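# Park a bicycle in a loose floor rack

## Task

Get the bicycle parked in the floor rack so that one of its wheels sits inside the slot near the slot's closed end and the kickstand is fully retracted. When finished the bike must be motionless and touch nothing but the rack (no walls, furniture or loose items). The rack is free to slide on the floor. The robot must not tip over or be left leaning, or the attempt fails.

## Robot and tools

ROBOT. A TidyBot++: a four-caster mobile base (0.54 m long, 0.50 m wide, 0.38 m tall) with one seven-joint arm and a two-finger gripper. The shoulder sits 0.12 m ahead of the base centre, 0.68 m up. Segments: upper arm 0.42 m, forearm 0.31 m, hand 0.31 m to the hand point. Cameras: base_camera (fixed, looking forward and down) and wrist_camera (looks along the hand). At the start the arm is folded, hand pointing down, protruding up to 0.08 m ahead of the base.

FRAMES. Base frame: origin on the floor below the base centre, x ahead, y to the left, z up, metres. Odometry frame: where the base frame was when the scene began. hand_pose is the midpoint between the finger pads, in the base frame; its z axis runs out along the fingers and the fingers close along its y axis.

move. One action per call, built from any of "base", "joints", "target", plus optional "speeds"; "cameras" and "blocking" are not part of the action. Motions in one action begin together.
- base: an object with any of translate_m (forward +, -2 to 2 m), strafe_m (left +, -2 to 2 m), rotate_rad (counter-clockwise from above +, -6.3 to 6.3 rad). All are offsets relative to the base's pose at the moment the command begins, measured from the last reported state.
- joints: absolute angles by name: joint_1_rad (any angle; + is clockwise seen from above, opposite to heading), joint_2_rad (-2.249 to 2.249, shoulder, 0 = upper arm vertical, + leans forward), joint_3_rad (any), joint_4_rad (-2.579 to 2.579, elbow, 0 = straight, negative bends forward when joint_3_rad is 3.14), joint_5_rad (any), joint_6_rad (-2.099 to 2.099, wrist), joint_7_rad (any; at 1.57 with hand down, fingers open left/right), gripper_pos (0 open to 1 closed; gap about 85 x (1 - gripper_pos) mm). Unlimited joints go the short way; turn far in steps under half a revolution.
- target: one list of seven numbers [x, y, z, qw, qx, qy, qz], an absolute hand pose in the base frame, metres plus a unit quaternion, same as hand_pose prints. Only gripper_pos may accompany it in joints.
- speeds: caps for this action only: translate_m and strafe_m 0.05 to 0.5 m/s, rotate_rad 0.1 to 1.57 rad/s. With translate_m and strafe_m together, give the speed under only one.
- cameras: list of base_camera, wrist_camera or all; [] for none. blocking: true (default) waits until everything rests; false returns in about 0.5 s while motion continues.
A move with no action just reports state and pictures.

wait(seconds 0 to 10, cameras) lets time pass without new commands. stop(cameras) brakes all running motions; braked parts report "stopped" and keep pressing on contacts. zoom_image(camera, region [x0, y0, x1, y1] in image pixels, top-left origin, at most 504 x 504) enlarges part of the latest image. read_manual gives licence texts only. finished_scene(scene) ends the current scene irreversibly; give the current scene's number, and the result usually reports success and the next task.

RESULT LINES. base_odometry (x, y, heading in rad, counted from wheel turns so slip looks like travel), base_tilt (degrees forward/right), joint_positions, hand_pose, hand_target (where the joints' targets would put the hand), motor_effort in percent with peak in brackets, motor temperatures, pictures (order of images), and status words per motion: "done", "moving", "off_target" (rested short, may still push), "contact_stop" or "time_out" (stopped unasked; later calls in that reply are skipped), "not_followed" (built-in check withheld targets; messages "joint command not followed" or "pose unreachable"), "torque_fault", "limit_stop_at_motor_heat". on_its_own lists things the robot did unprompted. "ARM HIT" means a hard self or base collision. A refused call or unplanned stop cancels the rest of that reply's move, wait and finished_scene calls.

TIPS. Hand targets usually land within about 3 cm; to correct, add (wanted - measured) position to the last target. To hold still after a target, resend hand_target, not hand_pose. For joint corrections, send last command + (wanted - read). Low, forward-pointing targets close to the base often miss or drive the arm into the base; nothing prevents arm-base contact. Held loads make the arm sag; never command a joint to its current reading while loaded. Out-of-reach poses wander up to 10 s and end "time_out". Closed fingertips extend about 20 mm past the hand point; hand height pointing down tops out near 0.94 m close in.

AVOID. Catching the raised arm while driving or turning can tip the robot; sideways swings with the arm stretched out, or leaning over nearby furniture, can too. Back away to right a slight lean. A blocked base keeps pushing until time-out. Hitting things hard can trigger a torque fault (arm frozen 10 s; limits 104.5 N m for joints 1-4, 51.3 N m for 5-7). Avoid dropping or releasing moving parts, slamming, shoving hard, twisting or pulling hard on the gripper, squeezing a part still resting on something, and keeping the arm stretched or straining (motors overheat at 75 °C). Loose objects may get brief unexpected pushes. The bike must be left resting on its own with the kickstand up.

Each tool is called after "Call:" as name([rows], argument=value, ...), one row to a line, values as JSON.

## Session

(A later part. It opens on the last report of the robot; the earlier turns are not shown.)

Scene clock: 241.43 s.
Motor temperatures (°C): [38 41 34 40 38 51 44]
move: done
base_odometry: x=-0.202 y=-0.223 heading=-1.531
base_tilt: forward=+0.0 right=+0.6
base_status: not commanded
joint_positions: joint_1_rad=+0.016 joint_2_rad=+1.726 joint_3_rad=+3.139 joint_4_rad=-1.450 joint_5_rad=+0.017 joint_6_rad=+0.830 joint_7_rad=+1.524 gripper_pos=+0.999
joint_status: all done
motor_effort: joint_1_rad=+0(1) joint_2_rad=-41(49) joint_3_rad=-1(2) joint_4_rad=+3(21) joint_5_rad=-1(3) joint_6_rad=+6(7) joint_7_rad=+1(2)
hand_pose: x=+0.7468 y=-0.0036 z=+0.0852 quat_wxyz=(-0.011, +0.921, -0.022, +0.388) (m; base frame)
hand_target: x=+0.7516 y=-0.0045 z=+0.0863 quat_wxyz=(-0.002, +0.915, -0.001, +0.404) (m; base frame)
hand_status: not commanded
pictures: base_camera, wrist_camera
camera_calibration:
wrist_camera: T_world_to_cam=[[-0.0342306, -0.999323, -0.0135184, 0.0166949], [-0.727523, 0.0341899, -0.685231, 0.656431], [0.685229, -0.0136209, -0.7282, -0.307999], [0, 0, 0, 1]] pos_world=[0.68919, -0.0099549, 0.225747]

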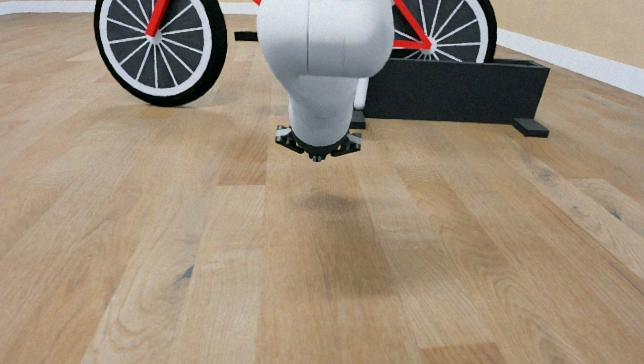

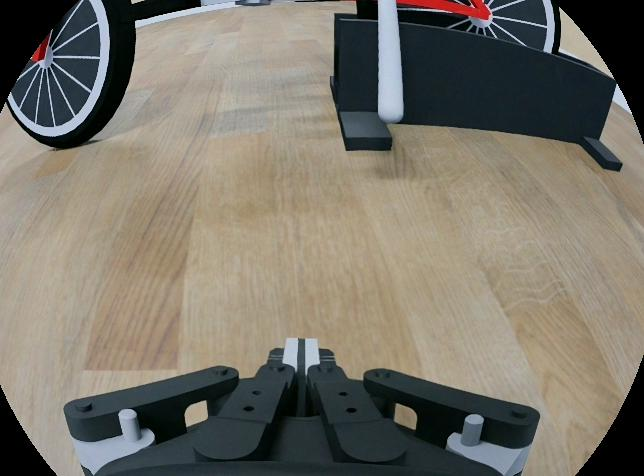

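Call:
move(base={"translate_m": 0.38}, speeds={"translate_m": 0.3}, cameras=["wrist_camera"])

Call:
move(base={"strafe_m": -0.11}, speeds={"strafe_m": 0.08}, cameras=["wrist_camera"])

Scene clock: 244.00 s.
Motor temperatures (°C): [38 41 34 40 38 51 44]
move: done
base_odometry: x=-0.187 y=-0.602 heading=-1.530
base_tilt: forward=+0.0 right=+0.6
base_status: done
joint_positions: joint_1_rad=+0.016 joint_2_rad=+1.729 joint_3_rad=+3.139 joint_4_rad=-1.441 joint_5_rad=+0.017 joint_6_rad=+0.836 joint_7_rad=+1.526 gripper_pos=+0.999
joint_status: not commanded
motor_effort: joint_1_rad=-1(3) joint_2_rad=-41(43) joint_3_rad=-1(2) joint_4_rad=+3(5) joint_5_rad=-1(2) joint_6_rad=+6(7) joint_7_rad=+1(1)
hand_pose: x=+0.7507 y=-0.0036 z=+0.0862 quat_wxyz=(-0.010, +0.919, -0.021, +0.393) (m; base frame)
hand_target: x=+0.7516 y=-0.0045 z=+0.0863 quat_wxyz=(-0.002, +0.915, -0.001, +0.404) (m; base frame)
hand_status: not commanded
pictures: wrist_camera
camera_calibration:
wrist_camera: T_world_to_cam=[[-0.0330673, -0.999373, -0.0126708, 0.0158263], [-0.720035, 0.0326131, -0.693171, 0.655039], [0.69315, -0.0137978, -0.720661, -0.316505], [0, 0, 0, 1]] pos_world=[0.691559, -0.00991353, 0.226162]

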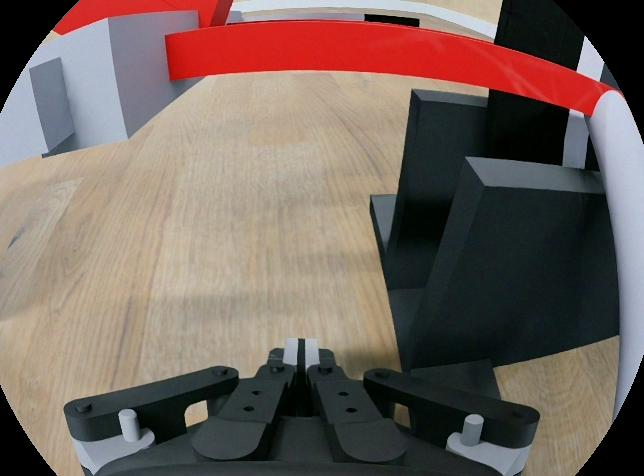

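Scene clock: 245.93 s.
Motor temperatures (°C): [38 41 34 40 38 51 44]
move: done
base_odometry: x=-0.297 y=-0.607 heading=-1.530
base_tilt: forward=+0.0 right=+0.6
base_status: done
joint_positions: joint_1_rad=-0.043 joint_2_rad=+1.729 joint_3_rad=+3.096 joint_4_rad=-1.441 joint_5_rad=+0.017 joint_6_rad=+0.836 joint_7_rad=+1.528 gripper_pos=+0.999
joint_status: not commanded
motor_effort: joint_1_rad=+9(15) joint_2_rad=-42(43) joint_3_rad=+5(10) joint_4_rad=+3(4) joint_5_rad=-6(9) joint_6_rad=+7(7) joint_7_rad=+1(1)
hand_pose: x=+0.7490 y=+0.0550 z=+0.0874 quat_wxyz=(-0.040, +0.919, -0.004, +0.392) (m; base frame)
hand_target: x=+0.7516 y=-0.0045 z=+0.0863 quat_wxyz=(-0.002, +0.915, -0.001, +0.404) (m; base frame)
hand_status: not commanded
pictures: wrist_camera
camera_calibration:
wrist_camera: T_world_to_cam=[[0.0211348, -0.998332, -0.0537211, 0.0372908], [-0.72187, 0.0219379, -0.69168, 0.654601], [0.691705, 0.0533982, -0.720203, -0.316342], [0, 0, 0, 1]] pos_world=[0.690565, 0.0397601, 0.226948]

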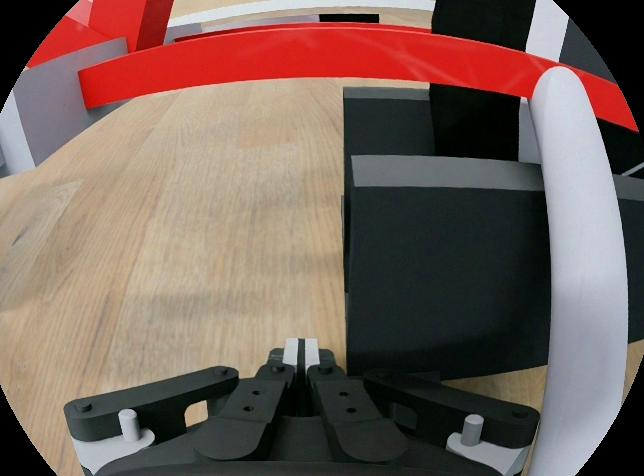

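Call:
move(base={"strafe_m": 0.07}, cameras=[])

Call:
move(base={"translate_m": -0.03}, joints={"joint_1_rad": 0.018, "joint_2_rad": 1.777, "joint_3_rad": 3.139, "joint_4_rad": -1.394, "joint_6_rad": 0.86}, cameras=["wrist_camera"])

Scene clock: 247.77 s.
Motor temperatures (°C): [38 41 34 40 38 51 44]
move: done
base_odometry: x=-0.227 y=-0.604 heading=-1.530
base_tilt: forward=+0.0 right=+0.6
base_status: done
joint_positions: joint_1_rad=+0.011 joint_2_rad=+1.729 joint_3_rad=+3.131 joint_4_rad=-1.440 joint_5_rad=+0.017 joint_6_rad=+0.837 joint_7_rad=+1.528 gripper_pos=+0.999
joint_status: not commanded
motor_effort: joint_1_rad=+0(8) joint_2_rad=-41(43) joint_3_rad=-1(4) joint_4_rad=+4(4) joint_5_rad=-1(6) joint_6_rad=+6(7) joint_7_rad=+1(1)
hand_pose: x=+0.7511 y=+0.0037 z=+0.0866 quat_wxyz=(-0.014, +0.919, -0.020, +0.393) (m; base frame)
hand_target: x=+0.7516 y=-0.0045 z=+0.0863 quat_wxyz=(-0.002, +0.915, -0.001, +0.404) (m; base frame)
hand_status: not commanded
pictures: none
No camera images: "cameras" was empty.

Scene clock: 248.63 s.
Motor temperatures (°C): [38 41 34 40 38 51 44]
move: done
base_odometry: x=-0.228 y=-0.574 heading=-1.530
base_tilt: forward=+0.0 right=+0.6
base_status: done
joint_positions: joint_1_rad=+0.011 joint_2_rad=+1.762 joint_3_rad=+3.131 joint_4_rad=-1.400 joint_5_rad=+0.017 joint_6_rad=+0.837 joint_7_rad=+1.528 gripper_pos=+0.999
joint_status: all done
motor_effort: joint_1_rad=+0(2) joint_2_rad=-41(43) joint_3_rad=-1(2) joint_4_rad=+4(5) joint_5_rad=-1(2) joint_6_rad=+6(7) joint_7_rad=+1(1)
hand_pose: x=+0.7527 y=+0.0035 z=+0.0747 quat_wxyz=(-0.014, +0.918, -0.020, +0.397) (m; base frame)
hand_target: x=+0.7514 y=-0.0046 z=+0.0715 quat_wxyz=(-0.001, +0.915, -0.001, +0.403) (m; base frame)
hand_status: not commanded
pictures: wrist_camera
camera_calibration:
wrist_camera: T_world_to_cam=[[-0.0274706, -0.999442, -0.0189831, 0.0191745], [-0.713945, 0.0329082, -0.699428, 0.644188], [0.699663, -0.00566083, -0.714451, -0.331517], [0, 0, 0, 1]] pos_world=[0.692391, -0.00391185, 0.214075]

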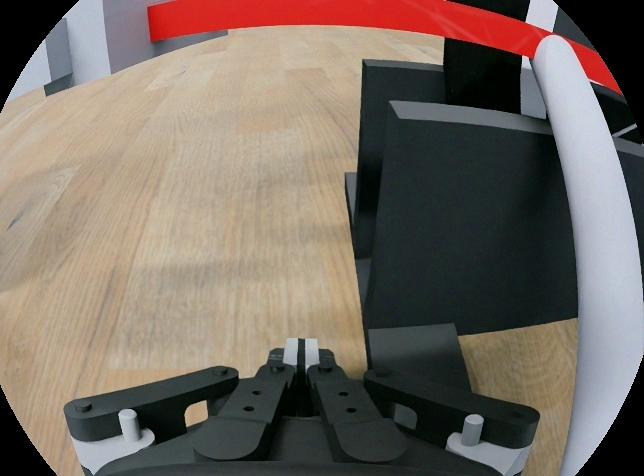

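Call:
move(base={"strafe_m": -0.05}, speeds={"strafe_m": 0.1}, cameras=["wrist_camera"])

Scene clock: 249.73 s.
Motor temperatures (°C): [38 41 34 40 38 51 44]
move: done
base_odometry: x=-0.278 y=-0.576 heading=-1.530
base_tilt: forward=+0.0 right=+0.6
base_status: done
joint_positions: joint_1_rad=-0.026 joint_2_rad=+1.762 joint_3_rad=+3.110 joint_4_rad=-1.400 joint_5_rad=+0.018 joint_6_rad=+0.837 joint_7_rad=+1.528 gripper_pos=+0.999
joint_status: not commanded
motor_effort: joint_1_rad=+9(11) joint_2_rad=-41(43) joint_3_rad=+5(7) joint_4_rad=+4(5) joint_5_rad=-6(8) joint_6_rad=+6(7) joint_7_rad=+0(1)
hand_pose: x=+0.7519 y=+0.0370 z=+0.0752 quat_wxyz=(-0.031, +0.918, -0.009, +0.396) (m; base frame)
hand_target: x=+0.7514 y=-0.0046 z=+0.0715 quat_wxyz=(-0.001, +0.915, -0.001, +0.403) (m; base frame)
hand_status: not commanded
pictures: wrist_camera
camera_calibration:
wrist_camera: T_world_to_cam=[[0.00617183, -0.999188, -0.0398061, 0.0288729], [-0.715122, 0.0234142, -0.698607, 0.643961], [0.698972, 0.0327779, -0.714397, -0.331345], [0, 0, 0, 1]] pos_world=[0.691934, 0.0246324, 0.214313]

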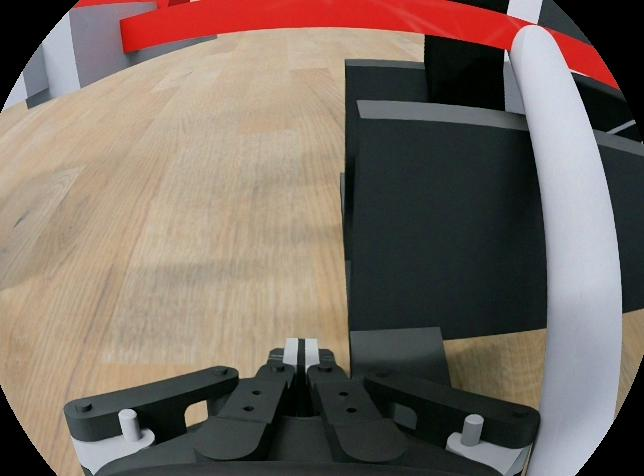

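Call:
move(base={"strafe_m": 0.05}, joints={"joint_1_rad": 0.018, "joint_3_rad": 3.139}, cameras=[])

Call:
move(base={"translate_m": -0.2}, joints={"gripper_pos": 0.45}, cameras=[])

Call:
move(base={"strafe_m": -0.16}, cameras=["wrist_camera","base_camera"])

Scene clock: 251.80 s.
Motor temperatures (°C): [38 41 34 40 38 51 44]
move: done
base_odometry: x=-0.228 y=-0.574 heading=-1.530
base_tilt: forward=+0.0 right=+0.6
base_status: done
joint_positions: joint_1_rad=+0.012 joint_2_rad=+1.762 joint_3_rad=+3.133 joint_4_rad=-1.400 joint_5_rad=+0.018 joint_6_rad=+0.837 joint_7_rad=+1.528 gripper_pos=+0.999
joint_status: all done
motor_effort: joint_1_rad=+0(8) joint_2_rad=-41(42) joint_3_rad=-1(5) joint_4_rad=+4(4) joint_5_rad=-1(5) joint_6_rad=+7(7) joint_7_rad=+0(1)
hand_pose: x=+0.7528 y=+0.0023 z=+0.0746 quat_wxyz=(-0.014, +0.918, -0.019, +0.397) (m; base frame)
hand_target: x=+0.7514 y=-0.0046 z=+0.0715 quat_wxyz=(-0.001, +0.915, -0.001, +0.403) (m; base frame)
hand_status: not commanded
pictures: none
No camera images: "cameras" was empty.

Scene clock: 253.43 s.
Motor temperatures (°C): [38 41 34 40 37 51 44]
move: done
base_odometry: x=-0.237 y=-0.374 heading=-1.530
base_tilt: forward=+0.0 right=+0.6
base_status: done
joint_positions: joint_1_rad=+0.012 joint_2_rad=+1.767 joint_3_rad=+3.133 joint_4_rad=-1.398 joint_5_rad=+0.018 joint_6_rad=+0.837 joint_7_rad=+1.528 gripper_pos=+0.450
joint_status: all done
motor_effort: joint_1_rad=+0(1) joint_2_rad=-41(43) joint_3_rad=-2(2) joint_4_rad=+3(5) joint_5_rad=+0(2) joint_6_rad=+6(7) joint_7_rad=+1(1)
hand_pose: x=+0.7505 y=+0.0023 z=+0.0716 quat_wxyz=(-0.014, +0.918, -0.019, +0.395) (m; base frame)
hand_target: x=+0.7514 y=-0.0046 z=+0.0715 quat_wxyz=(-0.001, +0.915, -0.001, +0.403) (m; base frame)
hand_status: not commanded
pictures: none
No camera images: "cameras" was empty.

Scene clock: 254.93 s.
Motor temperatures (°C): [38 41 34 40 37 51 44]
move: done
base_odometry: x=-0.397 y=-0.380 heading=-1.530
base_tilt: forward=+0.0 right=+0.6
base_status: done
joint_positions: joint_1_rad=+0.023 joint_2_rad=+1.767 joint_3_rad=+3.134 joint_4_rad=-1.398 joint_5_rad=+0.018 joint_6_rad=+0.837 joint_7_rad=+1.528 gripper_pos=+0.450
joint_status: not commanded
motor_effort: joint_1_rad=+0(4) joint_2_rad=-41(41) joint_3_rad=-1(3) joint_4_rad=+4(4) joint_5_rad=-1(2) joint_6_rad=+6(7) joint_7_rad=+1(1)
hand_pose: x=+0.7504 y=-0.0055 z=+0.0716 quat_wxyz=(-0.011, +0.918, -0.024, +0.395) (m; base frame)
hand_target: x=+0.7514 y=-0.0046 z=+0.0715 quat_wxyz=(-0.001, +0.915, -0.001, +0.403) (m; base frame)
hand_status: not commanded
pictures: base_camera, wrist_camera
camera_calibration:
wrist_camera: T_world_to_cam=[[-0.0377231, -0.99917, -0.015389, 0.0174298], [-0.715997, 0.0377684, -0.697081, 0.642022], [0.697084, -0.0152776, -0.716827, -0.330156], [0, 0, 0, 1]] pos_world=[0.69049, -0.0118767, 0.211145]

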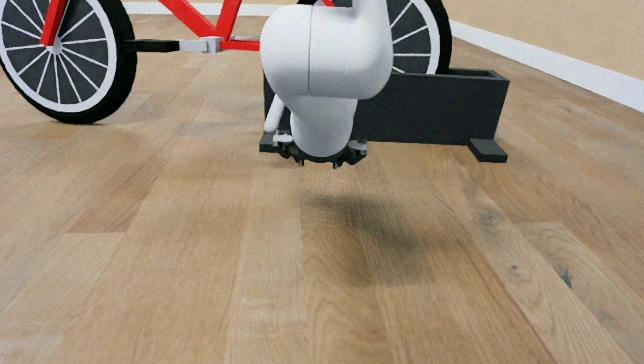

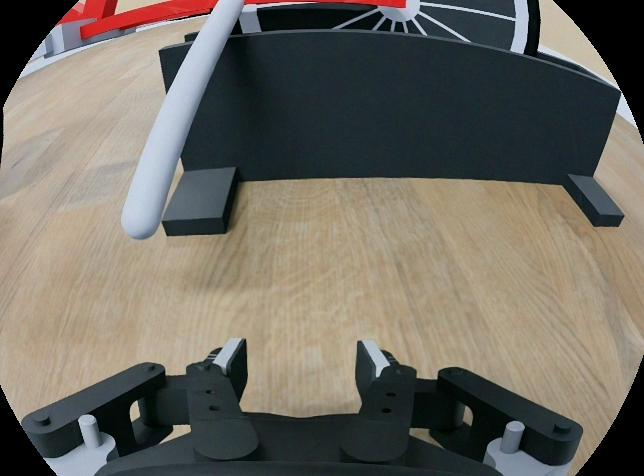

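Call:
move(base={"strafe_m": 0.11}, joints={"joint_2_rad": 1.742, "joint_4_rad": -1.438}, cameras=["wrist_camera","base_camera"])

Scene clock: 256.57 s.
Motor temperatures (°C): [38 41 34 40 37 51 44]
move: done
base_odometry: x=-0.287 y=-0.376 heading=-1.530
base_tilt: forward=+0.0 right=+0.6
base_status: done
joint_positions: joint_1_rad=+0.015 joint_2_rad=+1.757 joint_3_rad=+3.134 joint_4_rad=-1.433 joint_5_rad=+0.018 joint_6_rad=+0.837 joint_7_rad=+1.528 gripper_pos=+0.450
joint_status: all done
motor_effort: joint_1_rad=+0(4) joint_2_rad=-41(43) joint_3_rad=-1(3) joint_4_rad=+3(5) joint_5_rad=-1(3) joint_6_rad=+6(7) joint_7_rad=+1(1)
hand_pose: x=+0.7385 y=-0.0003 z=+0.0708 quat_wxyz=(-0.012, +0.923, -0.020, +0.384) (m; base frame)
hand_target: x=+0.7495 y=-0.0045 z=+0.0840 quat_wxyz=(-0.002, +0.917, -0.001, +0.399) (m; base frame)
hand_status: not commanded
pictures: base_camera, wrist_camera
camera_calibration:
wrist_camera: T_world_to_cam=[[-0.0299166, -0.999441, -0.0149364, 0.0163465], [-0.732949, 0.0320949, -0.679526, 0.644021], [0.679626, -0.0093815, -0.733499, -0.308174], [0, 0, 0, 1]] pos_world=[0.681966, -0.00722355, 0.211828]

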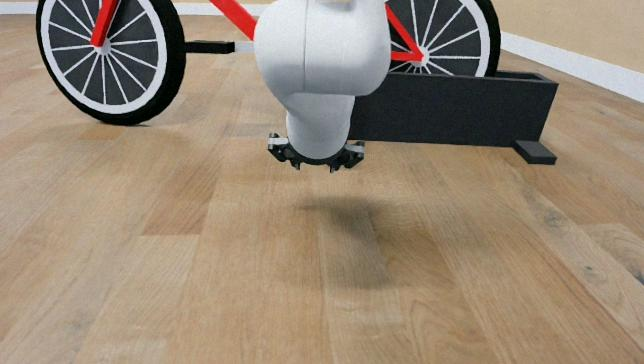

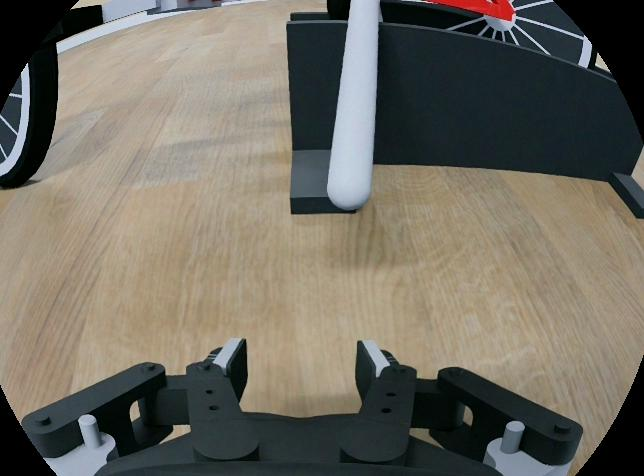

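Call:
move(base={"strafe_m": -0.028}, joints={"joint_2_rad": 1.71}, cameras=["wrist_camera"])

Call:
move(base={"translate_m": 0.08}, speeds={"translate_m": 0.2}, cameras=["wrist_camera"])

Scene clock: 257.57 s.
Motor temperatures (°C): [38 41 34 40 37 51 44]
move: done
base_odometry: x=-0.315 y=-0.377 heading=-1.530
base_tilt: forward=+0.0 right=+0.6
base_status: done
joint_positions: joint_1_rad=+0.022 joint_2_rad=+1.726 joint_3_rad=+3.135 joint_4_rad=-1.433 joint_5_rad=+0.018 joint_6_rad=+0.837 joint_7_rad=+1.528 gripper_pos=+0.450
joint_status: all done
motor_effort: joint_1_rad=+0(3) joint_2_rad=-41(44) joint_3_rad=-1(2) joint_4_rad=+4(4) joint_5_rad=-1(2) joint_6_rad=+7(7) joint_7_rad=+1(1)
hand_pose: x=+0.7567 y=-0.0052 z=+0.0900 quat_wxyz=(-0.011, +0.917, -0.023, +0.398) (m; base frame)
hand_target: x=+0.7683 y=-0.0048 z=+0.1045 quat_wxyz=(-0.001, +0.910, -0.001, +0.414) (m; base frame)
hand_status: not commanded
pictures: wrist_camera
camera_calibration:
wrist_camera: T_world_to_cam=[[-0.0364286, -0.999222, -0.0150872, 0.0172252], [-0.711753, 0.0365399, -0.701479, 0.656542], [0.701485, -0.0148156, -0.71253, -0.325015], [0, 0, 0, 1]] pos_world=[0.695917, -0.0115935, 0.229227]

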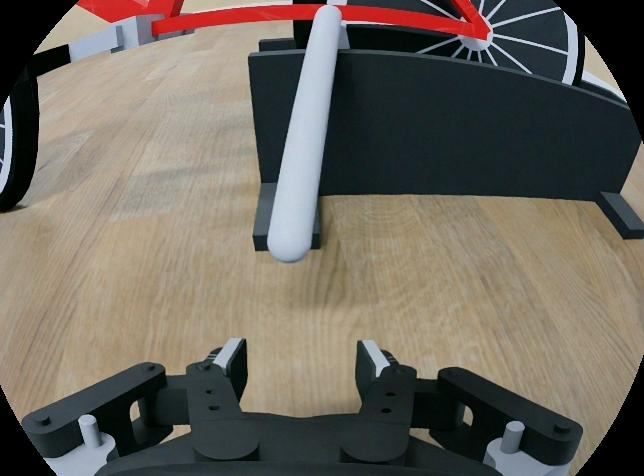

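Scene clock: 258.73 s.
Motor temperatures (°C): [38 41 34 40 37 51 44]
move: done
base_odometry: x=-0.312 y=-0.457 heading=-1.530
base_tilt: forward=+0.0 right=+0.6
base_status: done
joint_positions: joint_1_rad=+0.022 joint_2_rad=+1.720 joint_3_rad=+3.135 joint_4_rad=-1.433 joint_5_rad=+0.018 joint_6_rad=+0.837 joint_7_rad=+1.528 gripper_pos=+0.450
joint_status: not commanded
motor_effort: joint_1_rad=+0(1) joint_2_rad=-42(43) joint_3_rad=-1(2) joint_4_rad=+4(5) joint_5_rad=-1(2) joint_6_rad=+7(7) joint_7_rad=+1(1)
hand_pose: x=+0.7601 y=-0.0053 z=+0.0938 quat_wxyz=(-0.011, +0.916, -0.023, +0.401) (m; base frame)
hand_target: x=+0.7683 y=-0.0048 z=+0.1045 quat_wxyz=(-0.001, +0.910, -0.001, +0.414) (m; base frame)
hand_status: not commanded
pictures: wrist_camera
camera_calibration:
wrist_camera: T_world_to_cam=[[-0.0363397, -0.999224, -0.0151678, 0.0172719], [-0.707785, 0.0364497, -0.705487, 0.658982], [0.705493, -0.0149017, -0.70856, -0.328066], [0, 0, 0, 1]] pos_world=[0.698493, -0.0116499, 0.232711]

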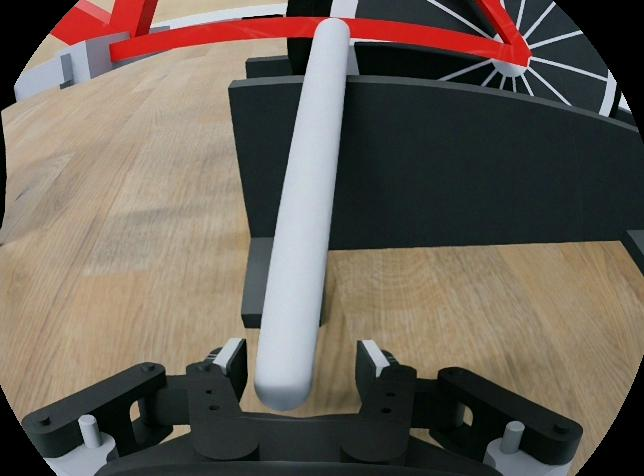

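Call:
move(base={"translate_m": 0.05, "strafe_m": 0.005}, joints={"joint_2_rad": 1.74}, speeds={"translate_m": 0.1}, cameras=["wrist_camera"])

Scene clock: 260.13 s.
Motor temperatures (°C): [38 41 34 40 37 51 44]
move: done
base_odometry: x=-0.305 y=-0.507 heading=-1.530
base_tilt: forward=+0.0 right=+0.6
base_status: done
joint_positions: joint_1_rad=+0.022 joint_2_rad=+1.729 joint_3_rad=+3.135 joint_4_rad=-1.434 joint_5_rad=+0.018 joint_6_rad=+0.837 joint_7_rad=+1.528 gripper_pos=+0.450
joint_status: all done
motor_effort: joint_1_rad=+0(1) joint_2_rad=-41(44) joint_3_rad=-2(2) joint_4_rad=+4(5) joint_5_rad=-1(2) joint_6_rad=+7(7) joint_7_rad=+1(1)
hand_pose: x=+0.7541 y=-0.0052 z=+0.0876 quat_wxyz=(-0.011, +0.918, -0.023, +0.396) (m; base frame)
hand_target: x=+0.7507 y=-0.0045 z=+0.0853 quat_wxyz=(-0.002, +0.916, -0.001, +0.400) (m; base frame)
hand_status: not commanded
pictures: wrist_camera
camera_calibration:
wrist_camera: T_world_to_cam=[[-0.0364891, -0.999221, -0.0150234, 0.0171942], [-0.71494, 0.0366058, -0.698227, 0.655111], [0.698233, -0.0147368, -0.715719, -0.322152], [0, 0, 0, 1]] pos_world=[0.69393, -0.0115475, 0.227104]

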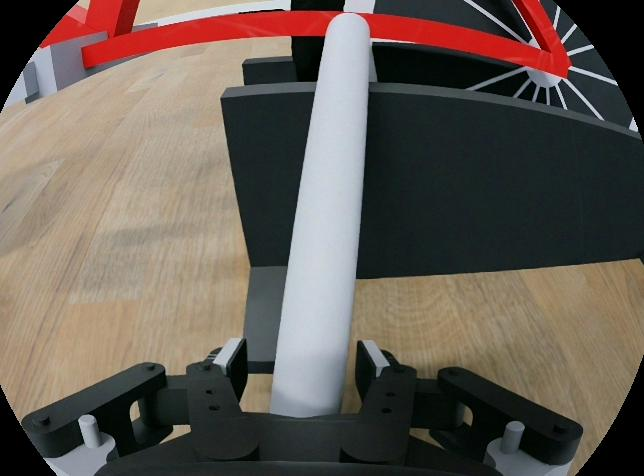

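Call:
move(base={"strafe_m": -0.05}, speeds={"strafe_m": 0.1}, cameras=["wrist_camera"])

Scene clock: 261.23 s.
Motor temperatures (°C): [38 41 34 40 37 51 44]
move: done
base_odometry: x=-0.355 y=-0.509 heading=-1.530
base_tilt: forward=+0.0 right=+0.6
base_status: done
joint_positions: joint_1_rad=-0.010 joint_2_rad=+1.729 joint_3_rad=+3.116 joint_4_rad=-1.435 joint_5_rad=+0.019 joint_6_rad=+0.837 joint_7_rad=+1.528 gripper_pos=+0.450
joint_status: not commanded
motor_effort: joint_1_rad=+6(9) joint_2_rad=-39(42) joint_3_rad=+4(6) joint_4_rad=+3(6) joint_5_rad=-4(7) joint_6_rad=+6(7) joint_7_rad=+1(1)
hand_pose: x=+0.7537 y=+0.0247 z=+0.0881 quat_wxyz=(-0.025, +0.918, -0.013, +0.396) (m; base frame)
hand_target: x=+0.7507 y=-0.0045 z=+0.0853 quat_wxyz=(-0.002, +0.916, -0.001, +0.400) (m; base frame)
hand_status: not commanded
pictures: wrist_camera
camera_calibration:
wrist_camera: T_world_to_cam=[[-0.00646983, -0.999418, -0.0334931, 0.0260358], [-0.715795, 0.0280171, -0.697749, 0.654905], [0.698281, 0.0194598, -0.715559, -0.32202], [0, 0, 0, 1]] pos_world=[0.693807, 0.0139386, 0.227407]

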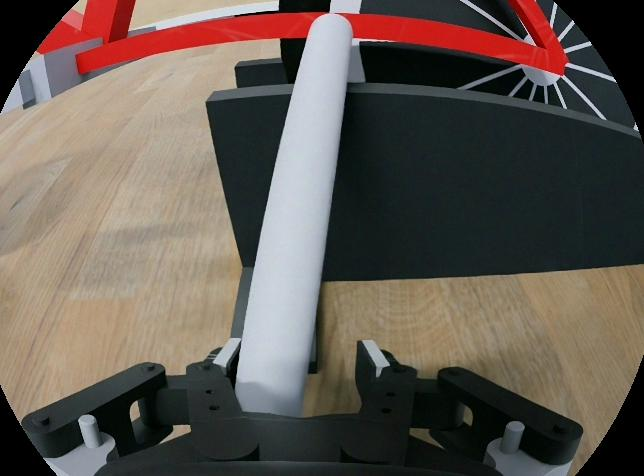

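Call:
move(base={"strafe_m": -0.06}, speeds={"strafe_m": 0.1}, cameras=["wrist_camera"])

Scene clock: 262.57 s.
Motor temperatures (°C): [38 41 34 39 37 51 44]
move: done
base_odometry: x=-0.415 y=-0.512 heading=-1.530
base_tilt: forward=+0.0 right=+0.6
base_status: done
joint_positions: joint_1_rad=-0.033 joint_2_rad=+1.729 joint_3_rad=+3.100 joint_4_rad=-1.437 joint_5_rad=+0.019 joint_6_rad=+0.840 joint_7_rad=+1.528 gripper_pos=+0.450
joint_status: not commanded
motor_effort: joint_1_rad=+9(14) joint_2_rad=-37(41) joint_3_rad=+5(10) joint_4_rad=+2(7) joint_5_rad=-6(9) joint_6_rad=+5(7) joint_7_rad=+1(1)
hand_pose: x=+0.7525 y=+0.0469 z=+0.0890 quat_wxyz=(-0.037, +0.918, -0.007, +0.396) (m; base frame)
hand_target: x=+0.7507 y=-0.0045 z=+0.0853 quat_wxyz=(-0.002, +0.916, -0.001, +0.400) (m; base frame)
hand_status: not commanded
pictures: wrist_camera
camera_calibration:
wrist_camera: T_world_to_cam=[[0.0134146, -0.998674, -0.049696, 0.0346884], [-0.715776, 0.0251132, -0.697878, 0.654159], [0.698201, 0.0449329, -0.71449, -0.322201], [0, 0, 0, 1]] pos_world=[0.692727, 0.0326918, 0.228038]

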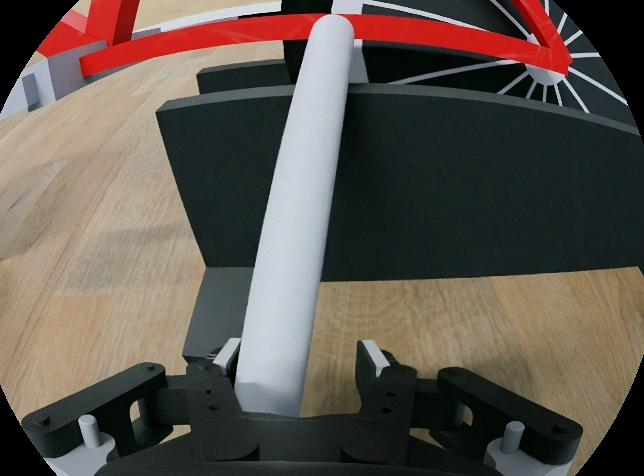

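Call:
move(base={"strafe_m": -0.06}, speeds={"strafe_m": 0.1}, cameras=["wrist_camera"])

Scene clock: 264.03 s.
Motor temperatures (°C): [38 41 34 39 37 51 44]
move: done
base_odometry: x=-0.474 y=-0.514 heading=-1.530
base_tilt: forward=+0.0 right=+0.6
base_status: done
joint_positions: joint_1_rad=-0.037 joint_2_rad=+1.729 joint_3_rad=+3.097 joint_4_rad=-1.441 joint_5_rad=+0.020 joint_6_rad=+0.843 joint_7_rad=+1.528 gripper_pos=+0.450
joint_status: not commanded
motor_effort: joint_1_rad=+7(15) joint_2_rad=-40(41) joint_3_rad=+4(11) joint_4_rad=+4(7) joint_5_rad=-5(10) joint_6_rad=+6(7) joint_7_rad=+1(1)
hand_pose: x=+0.7505 y=+0.0506 z=+0.0886 quat_wxyz=(-0.038, +0.918, -0.005, +0.395) (m; base frame)
hand_target: x=+0.7507 y=-0.0045 z=+0.0853 quat_wxyz=(-0.002, +0.916, -0.001, +0.400) (m; base frame)
hand_status: not commanded
pictures: wrist_camera
camera_calibration:
wrist_camera: T_world_to_cam=[[0.0179276, -0.998491, -0.0518997, 0.0352072], [-0.717349, 0.0233138, -0.696324, 0.653488], [0.696483, 0.0497137, -0.715849, -0.320051], [0, 0, 0, 1]] pos_world=[0.691058, 0.0358297, 0.227759]

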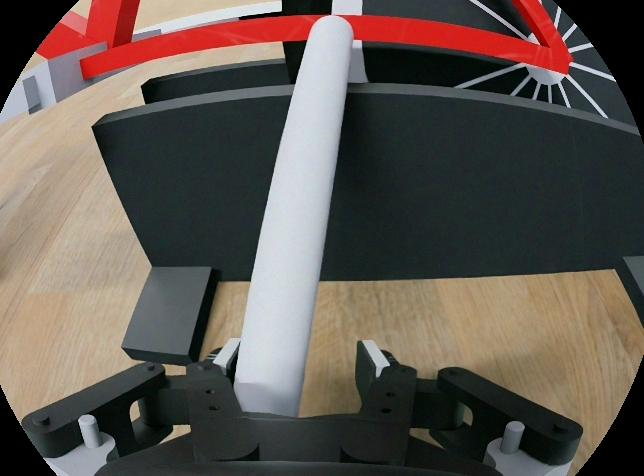

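Call:
move(base={"strafe_m": -0.05}, speeds={"strafe_m": 0.1}, cameras=["wrist_camera","base_camera"])

Scene clock: 265.20 s.
Motor temperatures (°C): [38 41 34 39 37 51 44]
move: done
base_odometry: x=-0.524 y=-0.516 heading=-1.529
base_tilt: forward=+0.0 right=+0.6
base_status: done
joint_positions: joint_1_rad=-0.054 joint_2_rad=+1.731 joint_3_rad=+3.088 joint_4_rad=-1.446 joint_5_rad=+0.022 joint_6_rad=+0.843 joint_7_rad=+1.529 gripper_pos=+0.450
joint_status: not commanded
motor_effort: joint_1_rad=+14(15) joint_2_rad=-41(44) joint_3_rad=+8(10) joint_4_rad=+6(8) joint_5_rad=-9(10) joint_6_rad=+7(8) joint_7_rad=+1(1)
hand_pose: x=+0.7453 y=+0.0668 z=+0.0867 quat_wxyz=(-0.046, +0.919, +0.001, +0.391) (m; base frame)
hand_target: x=+0.7507 y=-0.0045 z=+0.0853 quat_wxyz=(-0.002, +0.916, -0.001, +0.400) (m; base frame)
hand_status: not commanded
pictures: base_camera, wrist_camera
camera_calibration:
wrist_camera: T_world_to_cam=[[0.0366738, -0.997474, -0.0608276, 0.0381493], [-0.722976, 0.0155384, -0.690698, 0.65227], [0.689899, 0.0693075, -0.72058, -0.314589], [0, 0, 0, 1]] pos_world=[0.687211, 0.049721, 0.226156]

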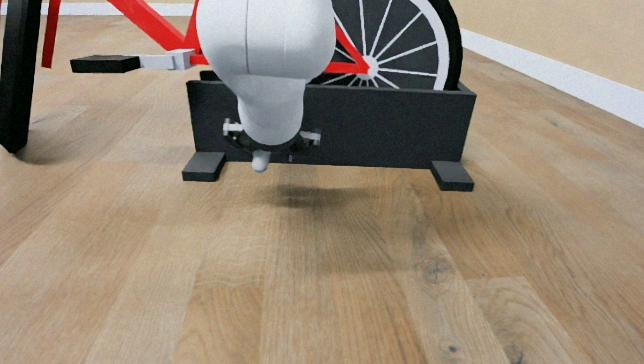

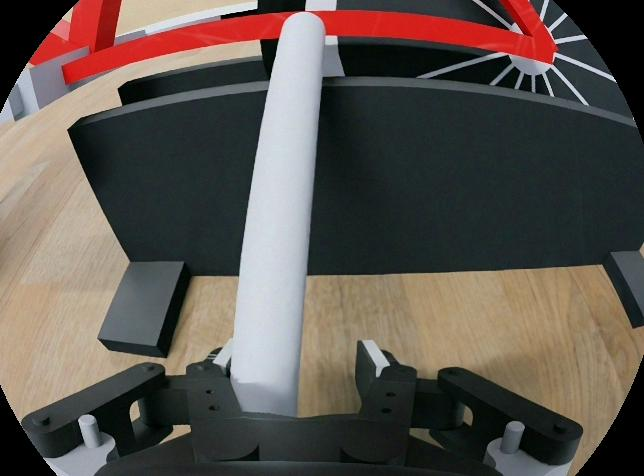

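Call:
move(base={"strafe_m": -0.05}, speeds={"strafe_m": 0.1}, cameras=["wrist_camera","base_camera"])

Scene clock: 266.37 s.
Motor temperatures (°C): [38 41 34 39 37 51 44]
move: done
base_odometry: x=-0.574 y=-0.519 heading=-1.529
base_tilt: forward=+0.0 right=+0.6
base_status: done
joint_positions: joint_1_rad=-0.053 joint_2_rad=+1.731 joint_3_rad=+3.087 joint_4_rad=-1.446 joint_5_rad=+0.025 joint_6_rad=+0.843 joint_7_rad=+1.532 gripper_pos=+0.450
joint_status: not commanded
motor_effort: joint_1_rad=+11(17) joint_2_rad=-43(44) joint_3_rad=+6(11) joint_4_rad=+4(7) joint_5_rad=-7(12) joint_6_rad=+8(8) joint_7_rad=+0(1)
hand_pose: x=+0.7452 y=+0.0667 z=+0.0867 quat_wxyz=(-0.046, +0.919, +0.003, +0.391) (m; base frame)
hand_target: x=+0.7507 y=-0.0045 z=+0.0853 quat_wxyz=(-0.002, +0.916, -0.001, +0.400) (m; base frame)
hand_status: not commanded
pictures: base_camera, wrist_camera
camera_calibration:
wrist_camera: T_world_to_cam=[[0.0400173, -0.997446, -0.0591595, 0.035378], [-0.722862, 0.0119762, -0.690888, 0.652417], [0.689832, 0.0704117, -0.720537, -0.314579], [0, 0, 0, 1]] pos_world=[0.687199, 0.0496242, 0.226174]

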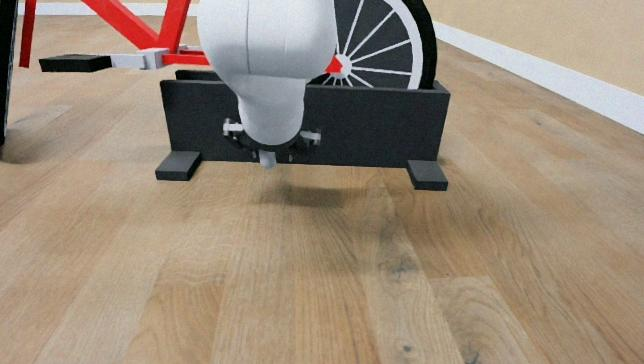

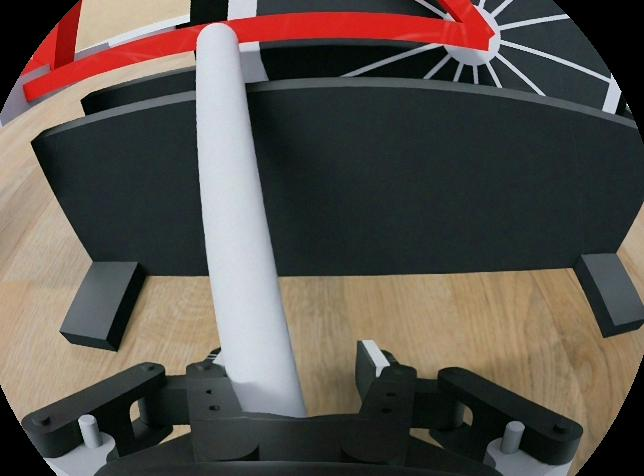

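Call:
move(base={"strafe_m": -0.03, "translate_m": -0.02}, joints={"joint_2_rad": 1.69}, speeds={"strafe_m": 0.08}, cameras=["wrist_camera","base_camera"])

Scene clock: 267.57 s.
Motor temperatures (°C): [38 42 34 39 37 51 44]
move: done
base_odometry: x=-0.605 y=-0.500 heading=-1.529
base_tilt: forward=+0.0 right=+0.6
base_status: done
joint_positions: joint_1_rad=-0.030 joint_2_rad=+1.719 joint_3_rad=+3.102 joint_4_rad=-1.443 joint_5_rad=+0.025 joint_6_rad=+0.843 joint_7_rad=+1.532 gripper_pos=+0.450
joint_status: all done
motor_effort: joint_1_rad=+6(14) joint_2_rad=-43(44) joint_3_rad=+2(7) joint_4_rad=+5(6) joint_5_rad=-4(9) joint_6_rad=+7(8) joint_7_rad=+0(1)
hand_pose: x=+0.7557 y=+0.0459 z=+0.0946 quat_wxyz=(-0.036, +0.916, -0.003, +0.399) (m; base frame)
hand_target: x=+0.7797 y=-0.0051 z=+0.1176 quat_wxyz=(-0.001, +0.906, -0.001, +0.423) (m; base frame)
hand_status: not commanded
pictures: base_camera, wrist_camera
camera_calibration:
wrist_camera: T_world_to_cam=[[0.0209679, -0.998775, -0.04481, 0.0278186], [-0.711293, 0.016594, -0.7027, 0.657889], [0.702583, 0.0466071, -0.710074, -0.324137], [0, 0, 0, 1]] pos_world=[0.695102, 0.0319746, 0.233384]

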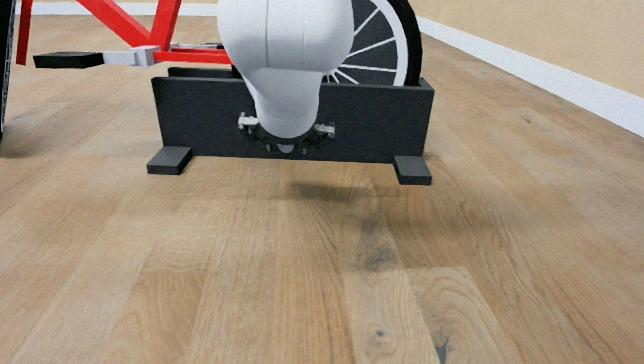

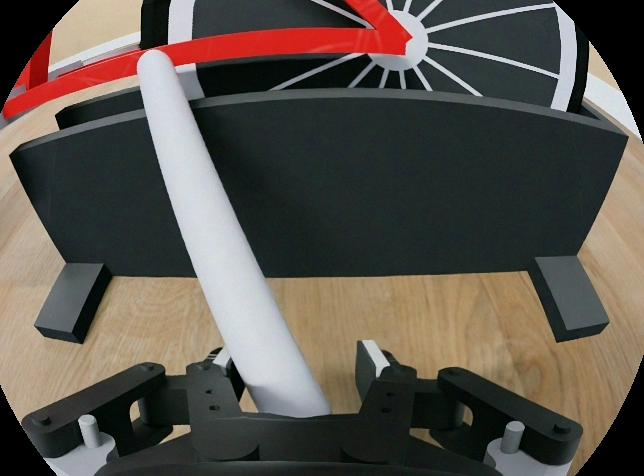

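Call:
move(base={"strafe_m": -0.04, "translate_m": -0.01}, joints={"joint_2_rad": 1.65}, speeds={"strafe_m": 0.08}, cameras=["wrist_camera","base_camera"])

Scene clock: 268.70 s.
Motor temperatures (°C): [38 42 34 39 37 51 44]
move: done
base_odometry: x=-0.646 y=-0.492 heading=-1.529
base_tilt: forward=+0.0 right=+0.6
base_status: done
joint_positions: joint_1_rad=+0.020 joint_2_rad=+1.666 joint_3_rad=+3.132 joint_4_rad=-1.441 joint_5_rad=+0.025 joint_6_rad=+0.843 joint_7_rad=+1.532 gripper_pos=+0.450
joint_status: all done
motor_effort: joint_1_rad=+0(9) joint_2_rad=-43(48) joint_3_rad=-1(4) joint_4_rad=+5(7) joint_5_rad=-2(6) joint_6_rad=+7(9) joint_7_rad=+1(1)
hand_pose: x=+0.7887 y=-0.0012 z=+0.1293 quat_wxyz=(-0.013, +0.905, -0.017, +0.425) (m; base frame)
hand_target: x=+0.8017 y=-0.0054 z=+0.1445 quat_wxyz=(-0.001, +0.897, -0.001, +0.441) (m; base frame)
hand_status: not commanded
pictures: base_camera, wrist_camera
camera_calibration:
wrist_camera: T_world_to_cam=[[-0.0240581, -0.999586, -0.015803, 0.013373], [-0.669244, 0.0278463, -0.742521, 0.678453], [0.742653, -0.00728753, -0.669636, -0.357397], [0, 0, 0, 1]] pos_world=[0.719794, -0.00812948, 0.264651]

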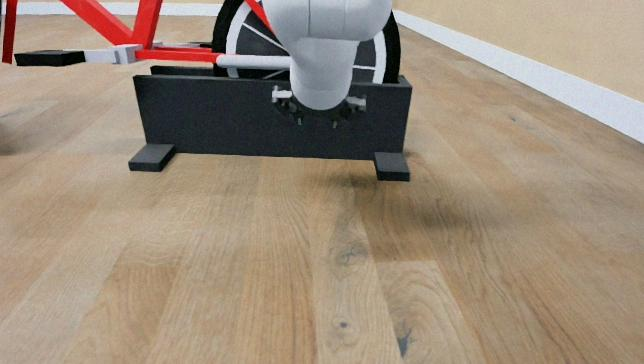

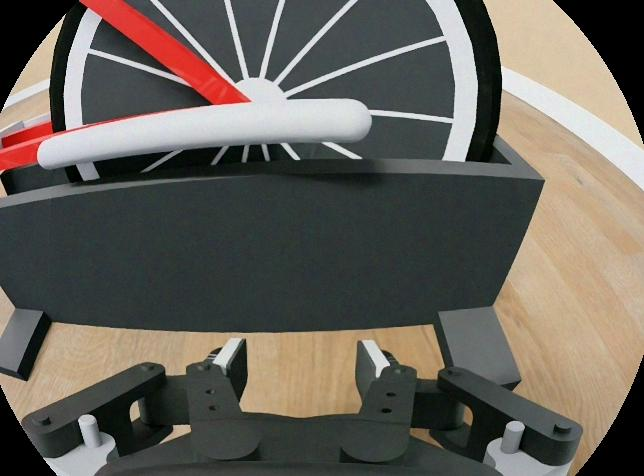

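Call:
move(base={"translate_m": -0.4}, cameras=["wrist_camera","base_camera"])

Call:
move(base={"strafe_m": 0.2}, joints={"joint_1_rad": 0.018, "joint_2_rad": -0.3, "joint_3_rad": 3.139, "joint_4_rad": -1.8, "joint_5_rad": 0.018, "joint_6_rad": -0.9, "joint_7_rad": 1.57}, cameras=["wrist_camera","base_camera"])

Scene clock: 271.00 s.
Motor temperatures (°C): [38 42 34 39 37 51 44]
move: done
base_odometry: x=-0.662 y=-0.092 heading=-1.529
base_tilt: forward=+0.0 right=+0.6
base_status: done
joint_positions: joint_1_rad=+0.020 joint_2_rad=+1.664 joint_3_rad=+3.132 joint_4_rad=-1.442 joint_5_rad=+0.025 joint_6_rad=+0.843 joint_7_rad=+1.532 gripper_pos=+0.450
joint_status: not commanded
motor_effort: joint_1_rad=+0(1) joint_2_rad=-42(45) joint_3_rad=-1(2) joint_4_rad=+5(7) joint_5_rad=+0(2) joint_6_rad=+7(7) joint_7_rad=+1(1)
hand_pose: x=+0.7892 y=-0.0012 z=+0.1303 quat_wxyz=(-0.013, +0.905, -0.017, +0.426) (m; base frame)
hand_target: x=+0.8017 y=-0.0054 z=+0.1445 quat_wxyz=(-0.001, +0.897, -0.001, +0.441) (m; base frame)
hand_status: not commanded
pictures: base_camera, wrist_camera
camera_calibration:
wrist_camera: T_world_to_cam=[[-0.0240334, -0.999586, -0.0158077, 0.0133761], [-0.668611, 0.0278271, -0.743091, 0.679144], [0.743224, -0.00728981, -0.669003, -0.357616], [0, 0, 0, 1]] pos_world=[0.720193, -0.00813495, 0.265631]

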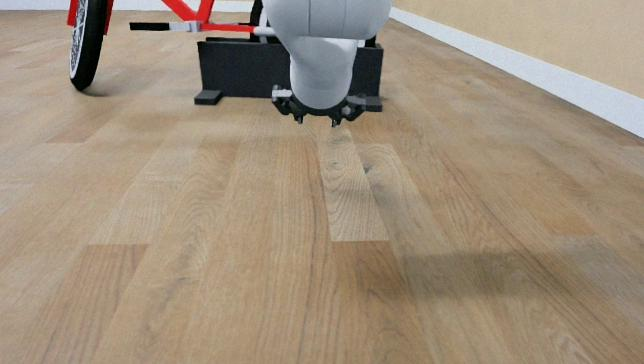

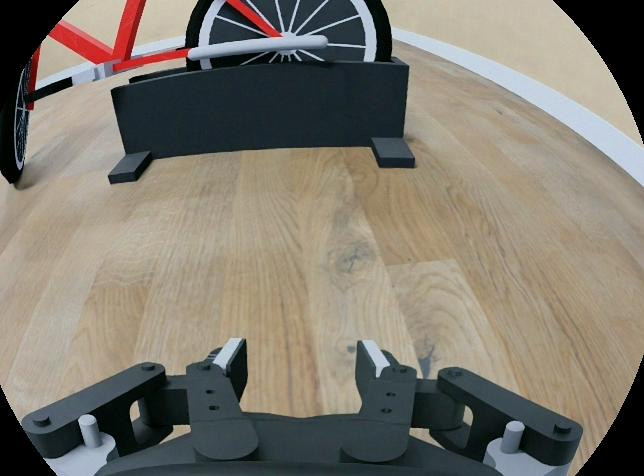

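Scene clock: 274.40 s.
Motor temperatures (°C): [38 42 34 39 37 51 44]
move: done
base_odometry: x=-0.462 y=-0.083 heading=-1.528
base_tilt: forward=+0.0 right=+0.6
base_status: done
joint_positions: joint_1_rad=+0.011 joint_2_rad=-0.284 joint_3_rad=+3.132 joint_4_rad=-1.785 joint_5_rad=+0.025 joint_6_rad=-0.849 joint_7_rad=+1.532 gripper_pos=+0.450
joint_status: all done
motor_effort: joint_1_rad=-1(4) joint_2_rad=-9(49) joint_3_rad=+0(3) joint_4_rad=+21(22) joint_5_rad=-1(3) joint_6_rad=+6(8) joint_7_rad=+1(2)
hand_pose: x=+0.5360 y=-0.0048 z=+0.8888 quat_wxyz=(+0.006, +0.922, -0.014, +0.386) (m; base frame)
hand_target: x=+0.5184 y=-0.0091 z=+0.8765 quat_wxyz=(+0.012, +0.932, -0.005, +0.362) (m; base frame)
hand_status: not commanded
pictures: base_camera, wrist_camera
camera_calibration:
wrist_camera: T_world_to_cam=[[-0.0325144, -0.999196, 0.0234515, -0.0146463], [-0.7312, 0.0077841, -0.682119, 1.05286], [0.681388, -0.0393265, -0.730865, 0.425955], [0, 0, 0, 1]] pos_world=[0.479134, -0.00607878, 1.02983]

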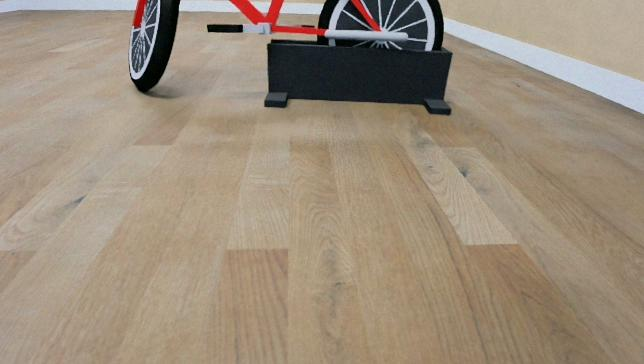

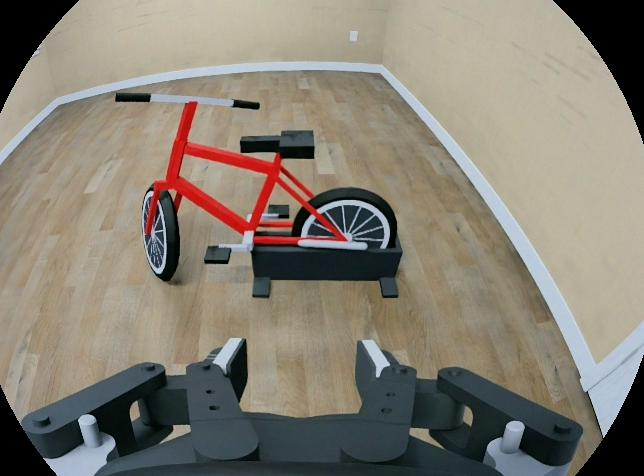

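Call:
zoom_image(camera="wrist_camera", region=[110, 80, 430, 310])

Call:
zoom_image(camera="base_camera", region=[120, 0, 480, 130])

Scaled by 1.575.

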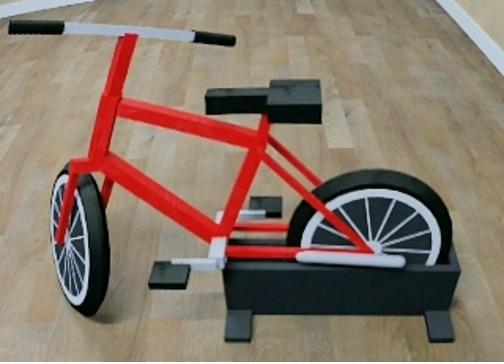

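Scaled by 1.400.

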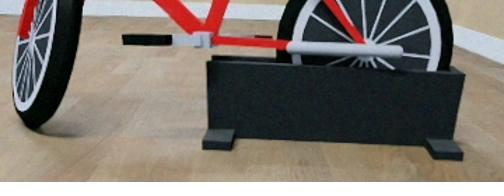

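Call:
finished_scene(scene=1)

The scene is finished: the task was done.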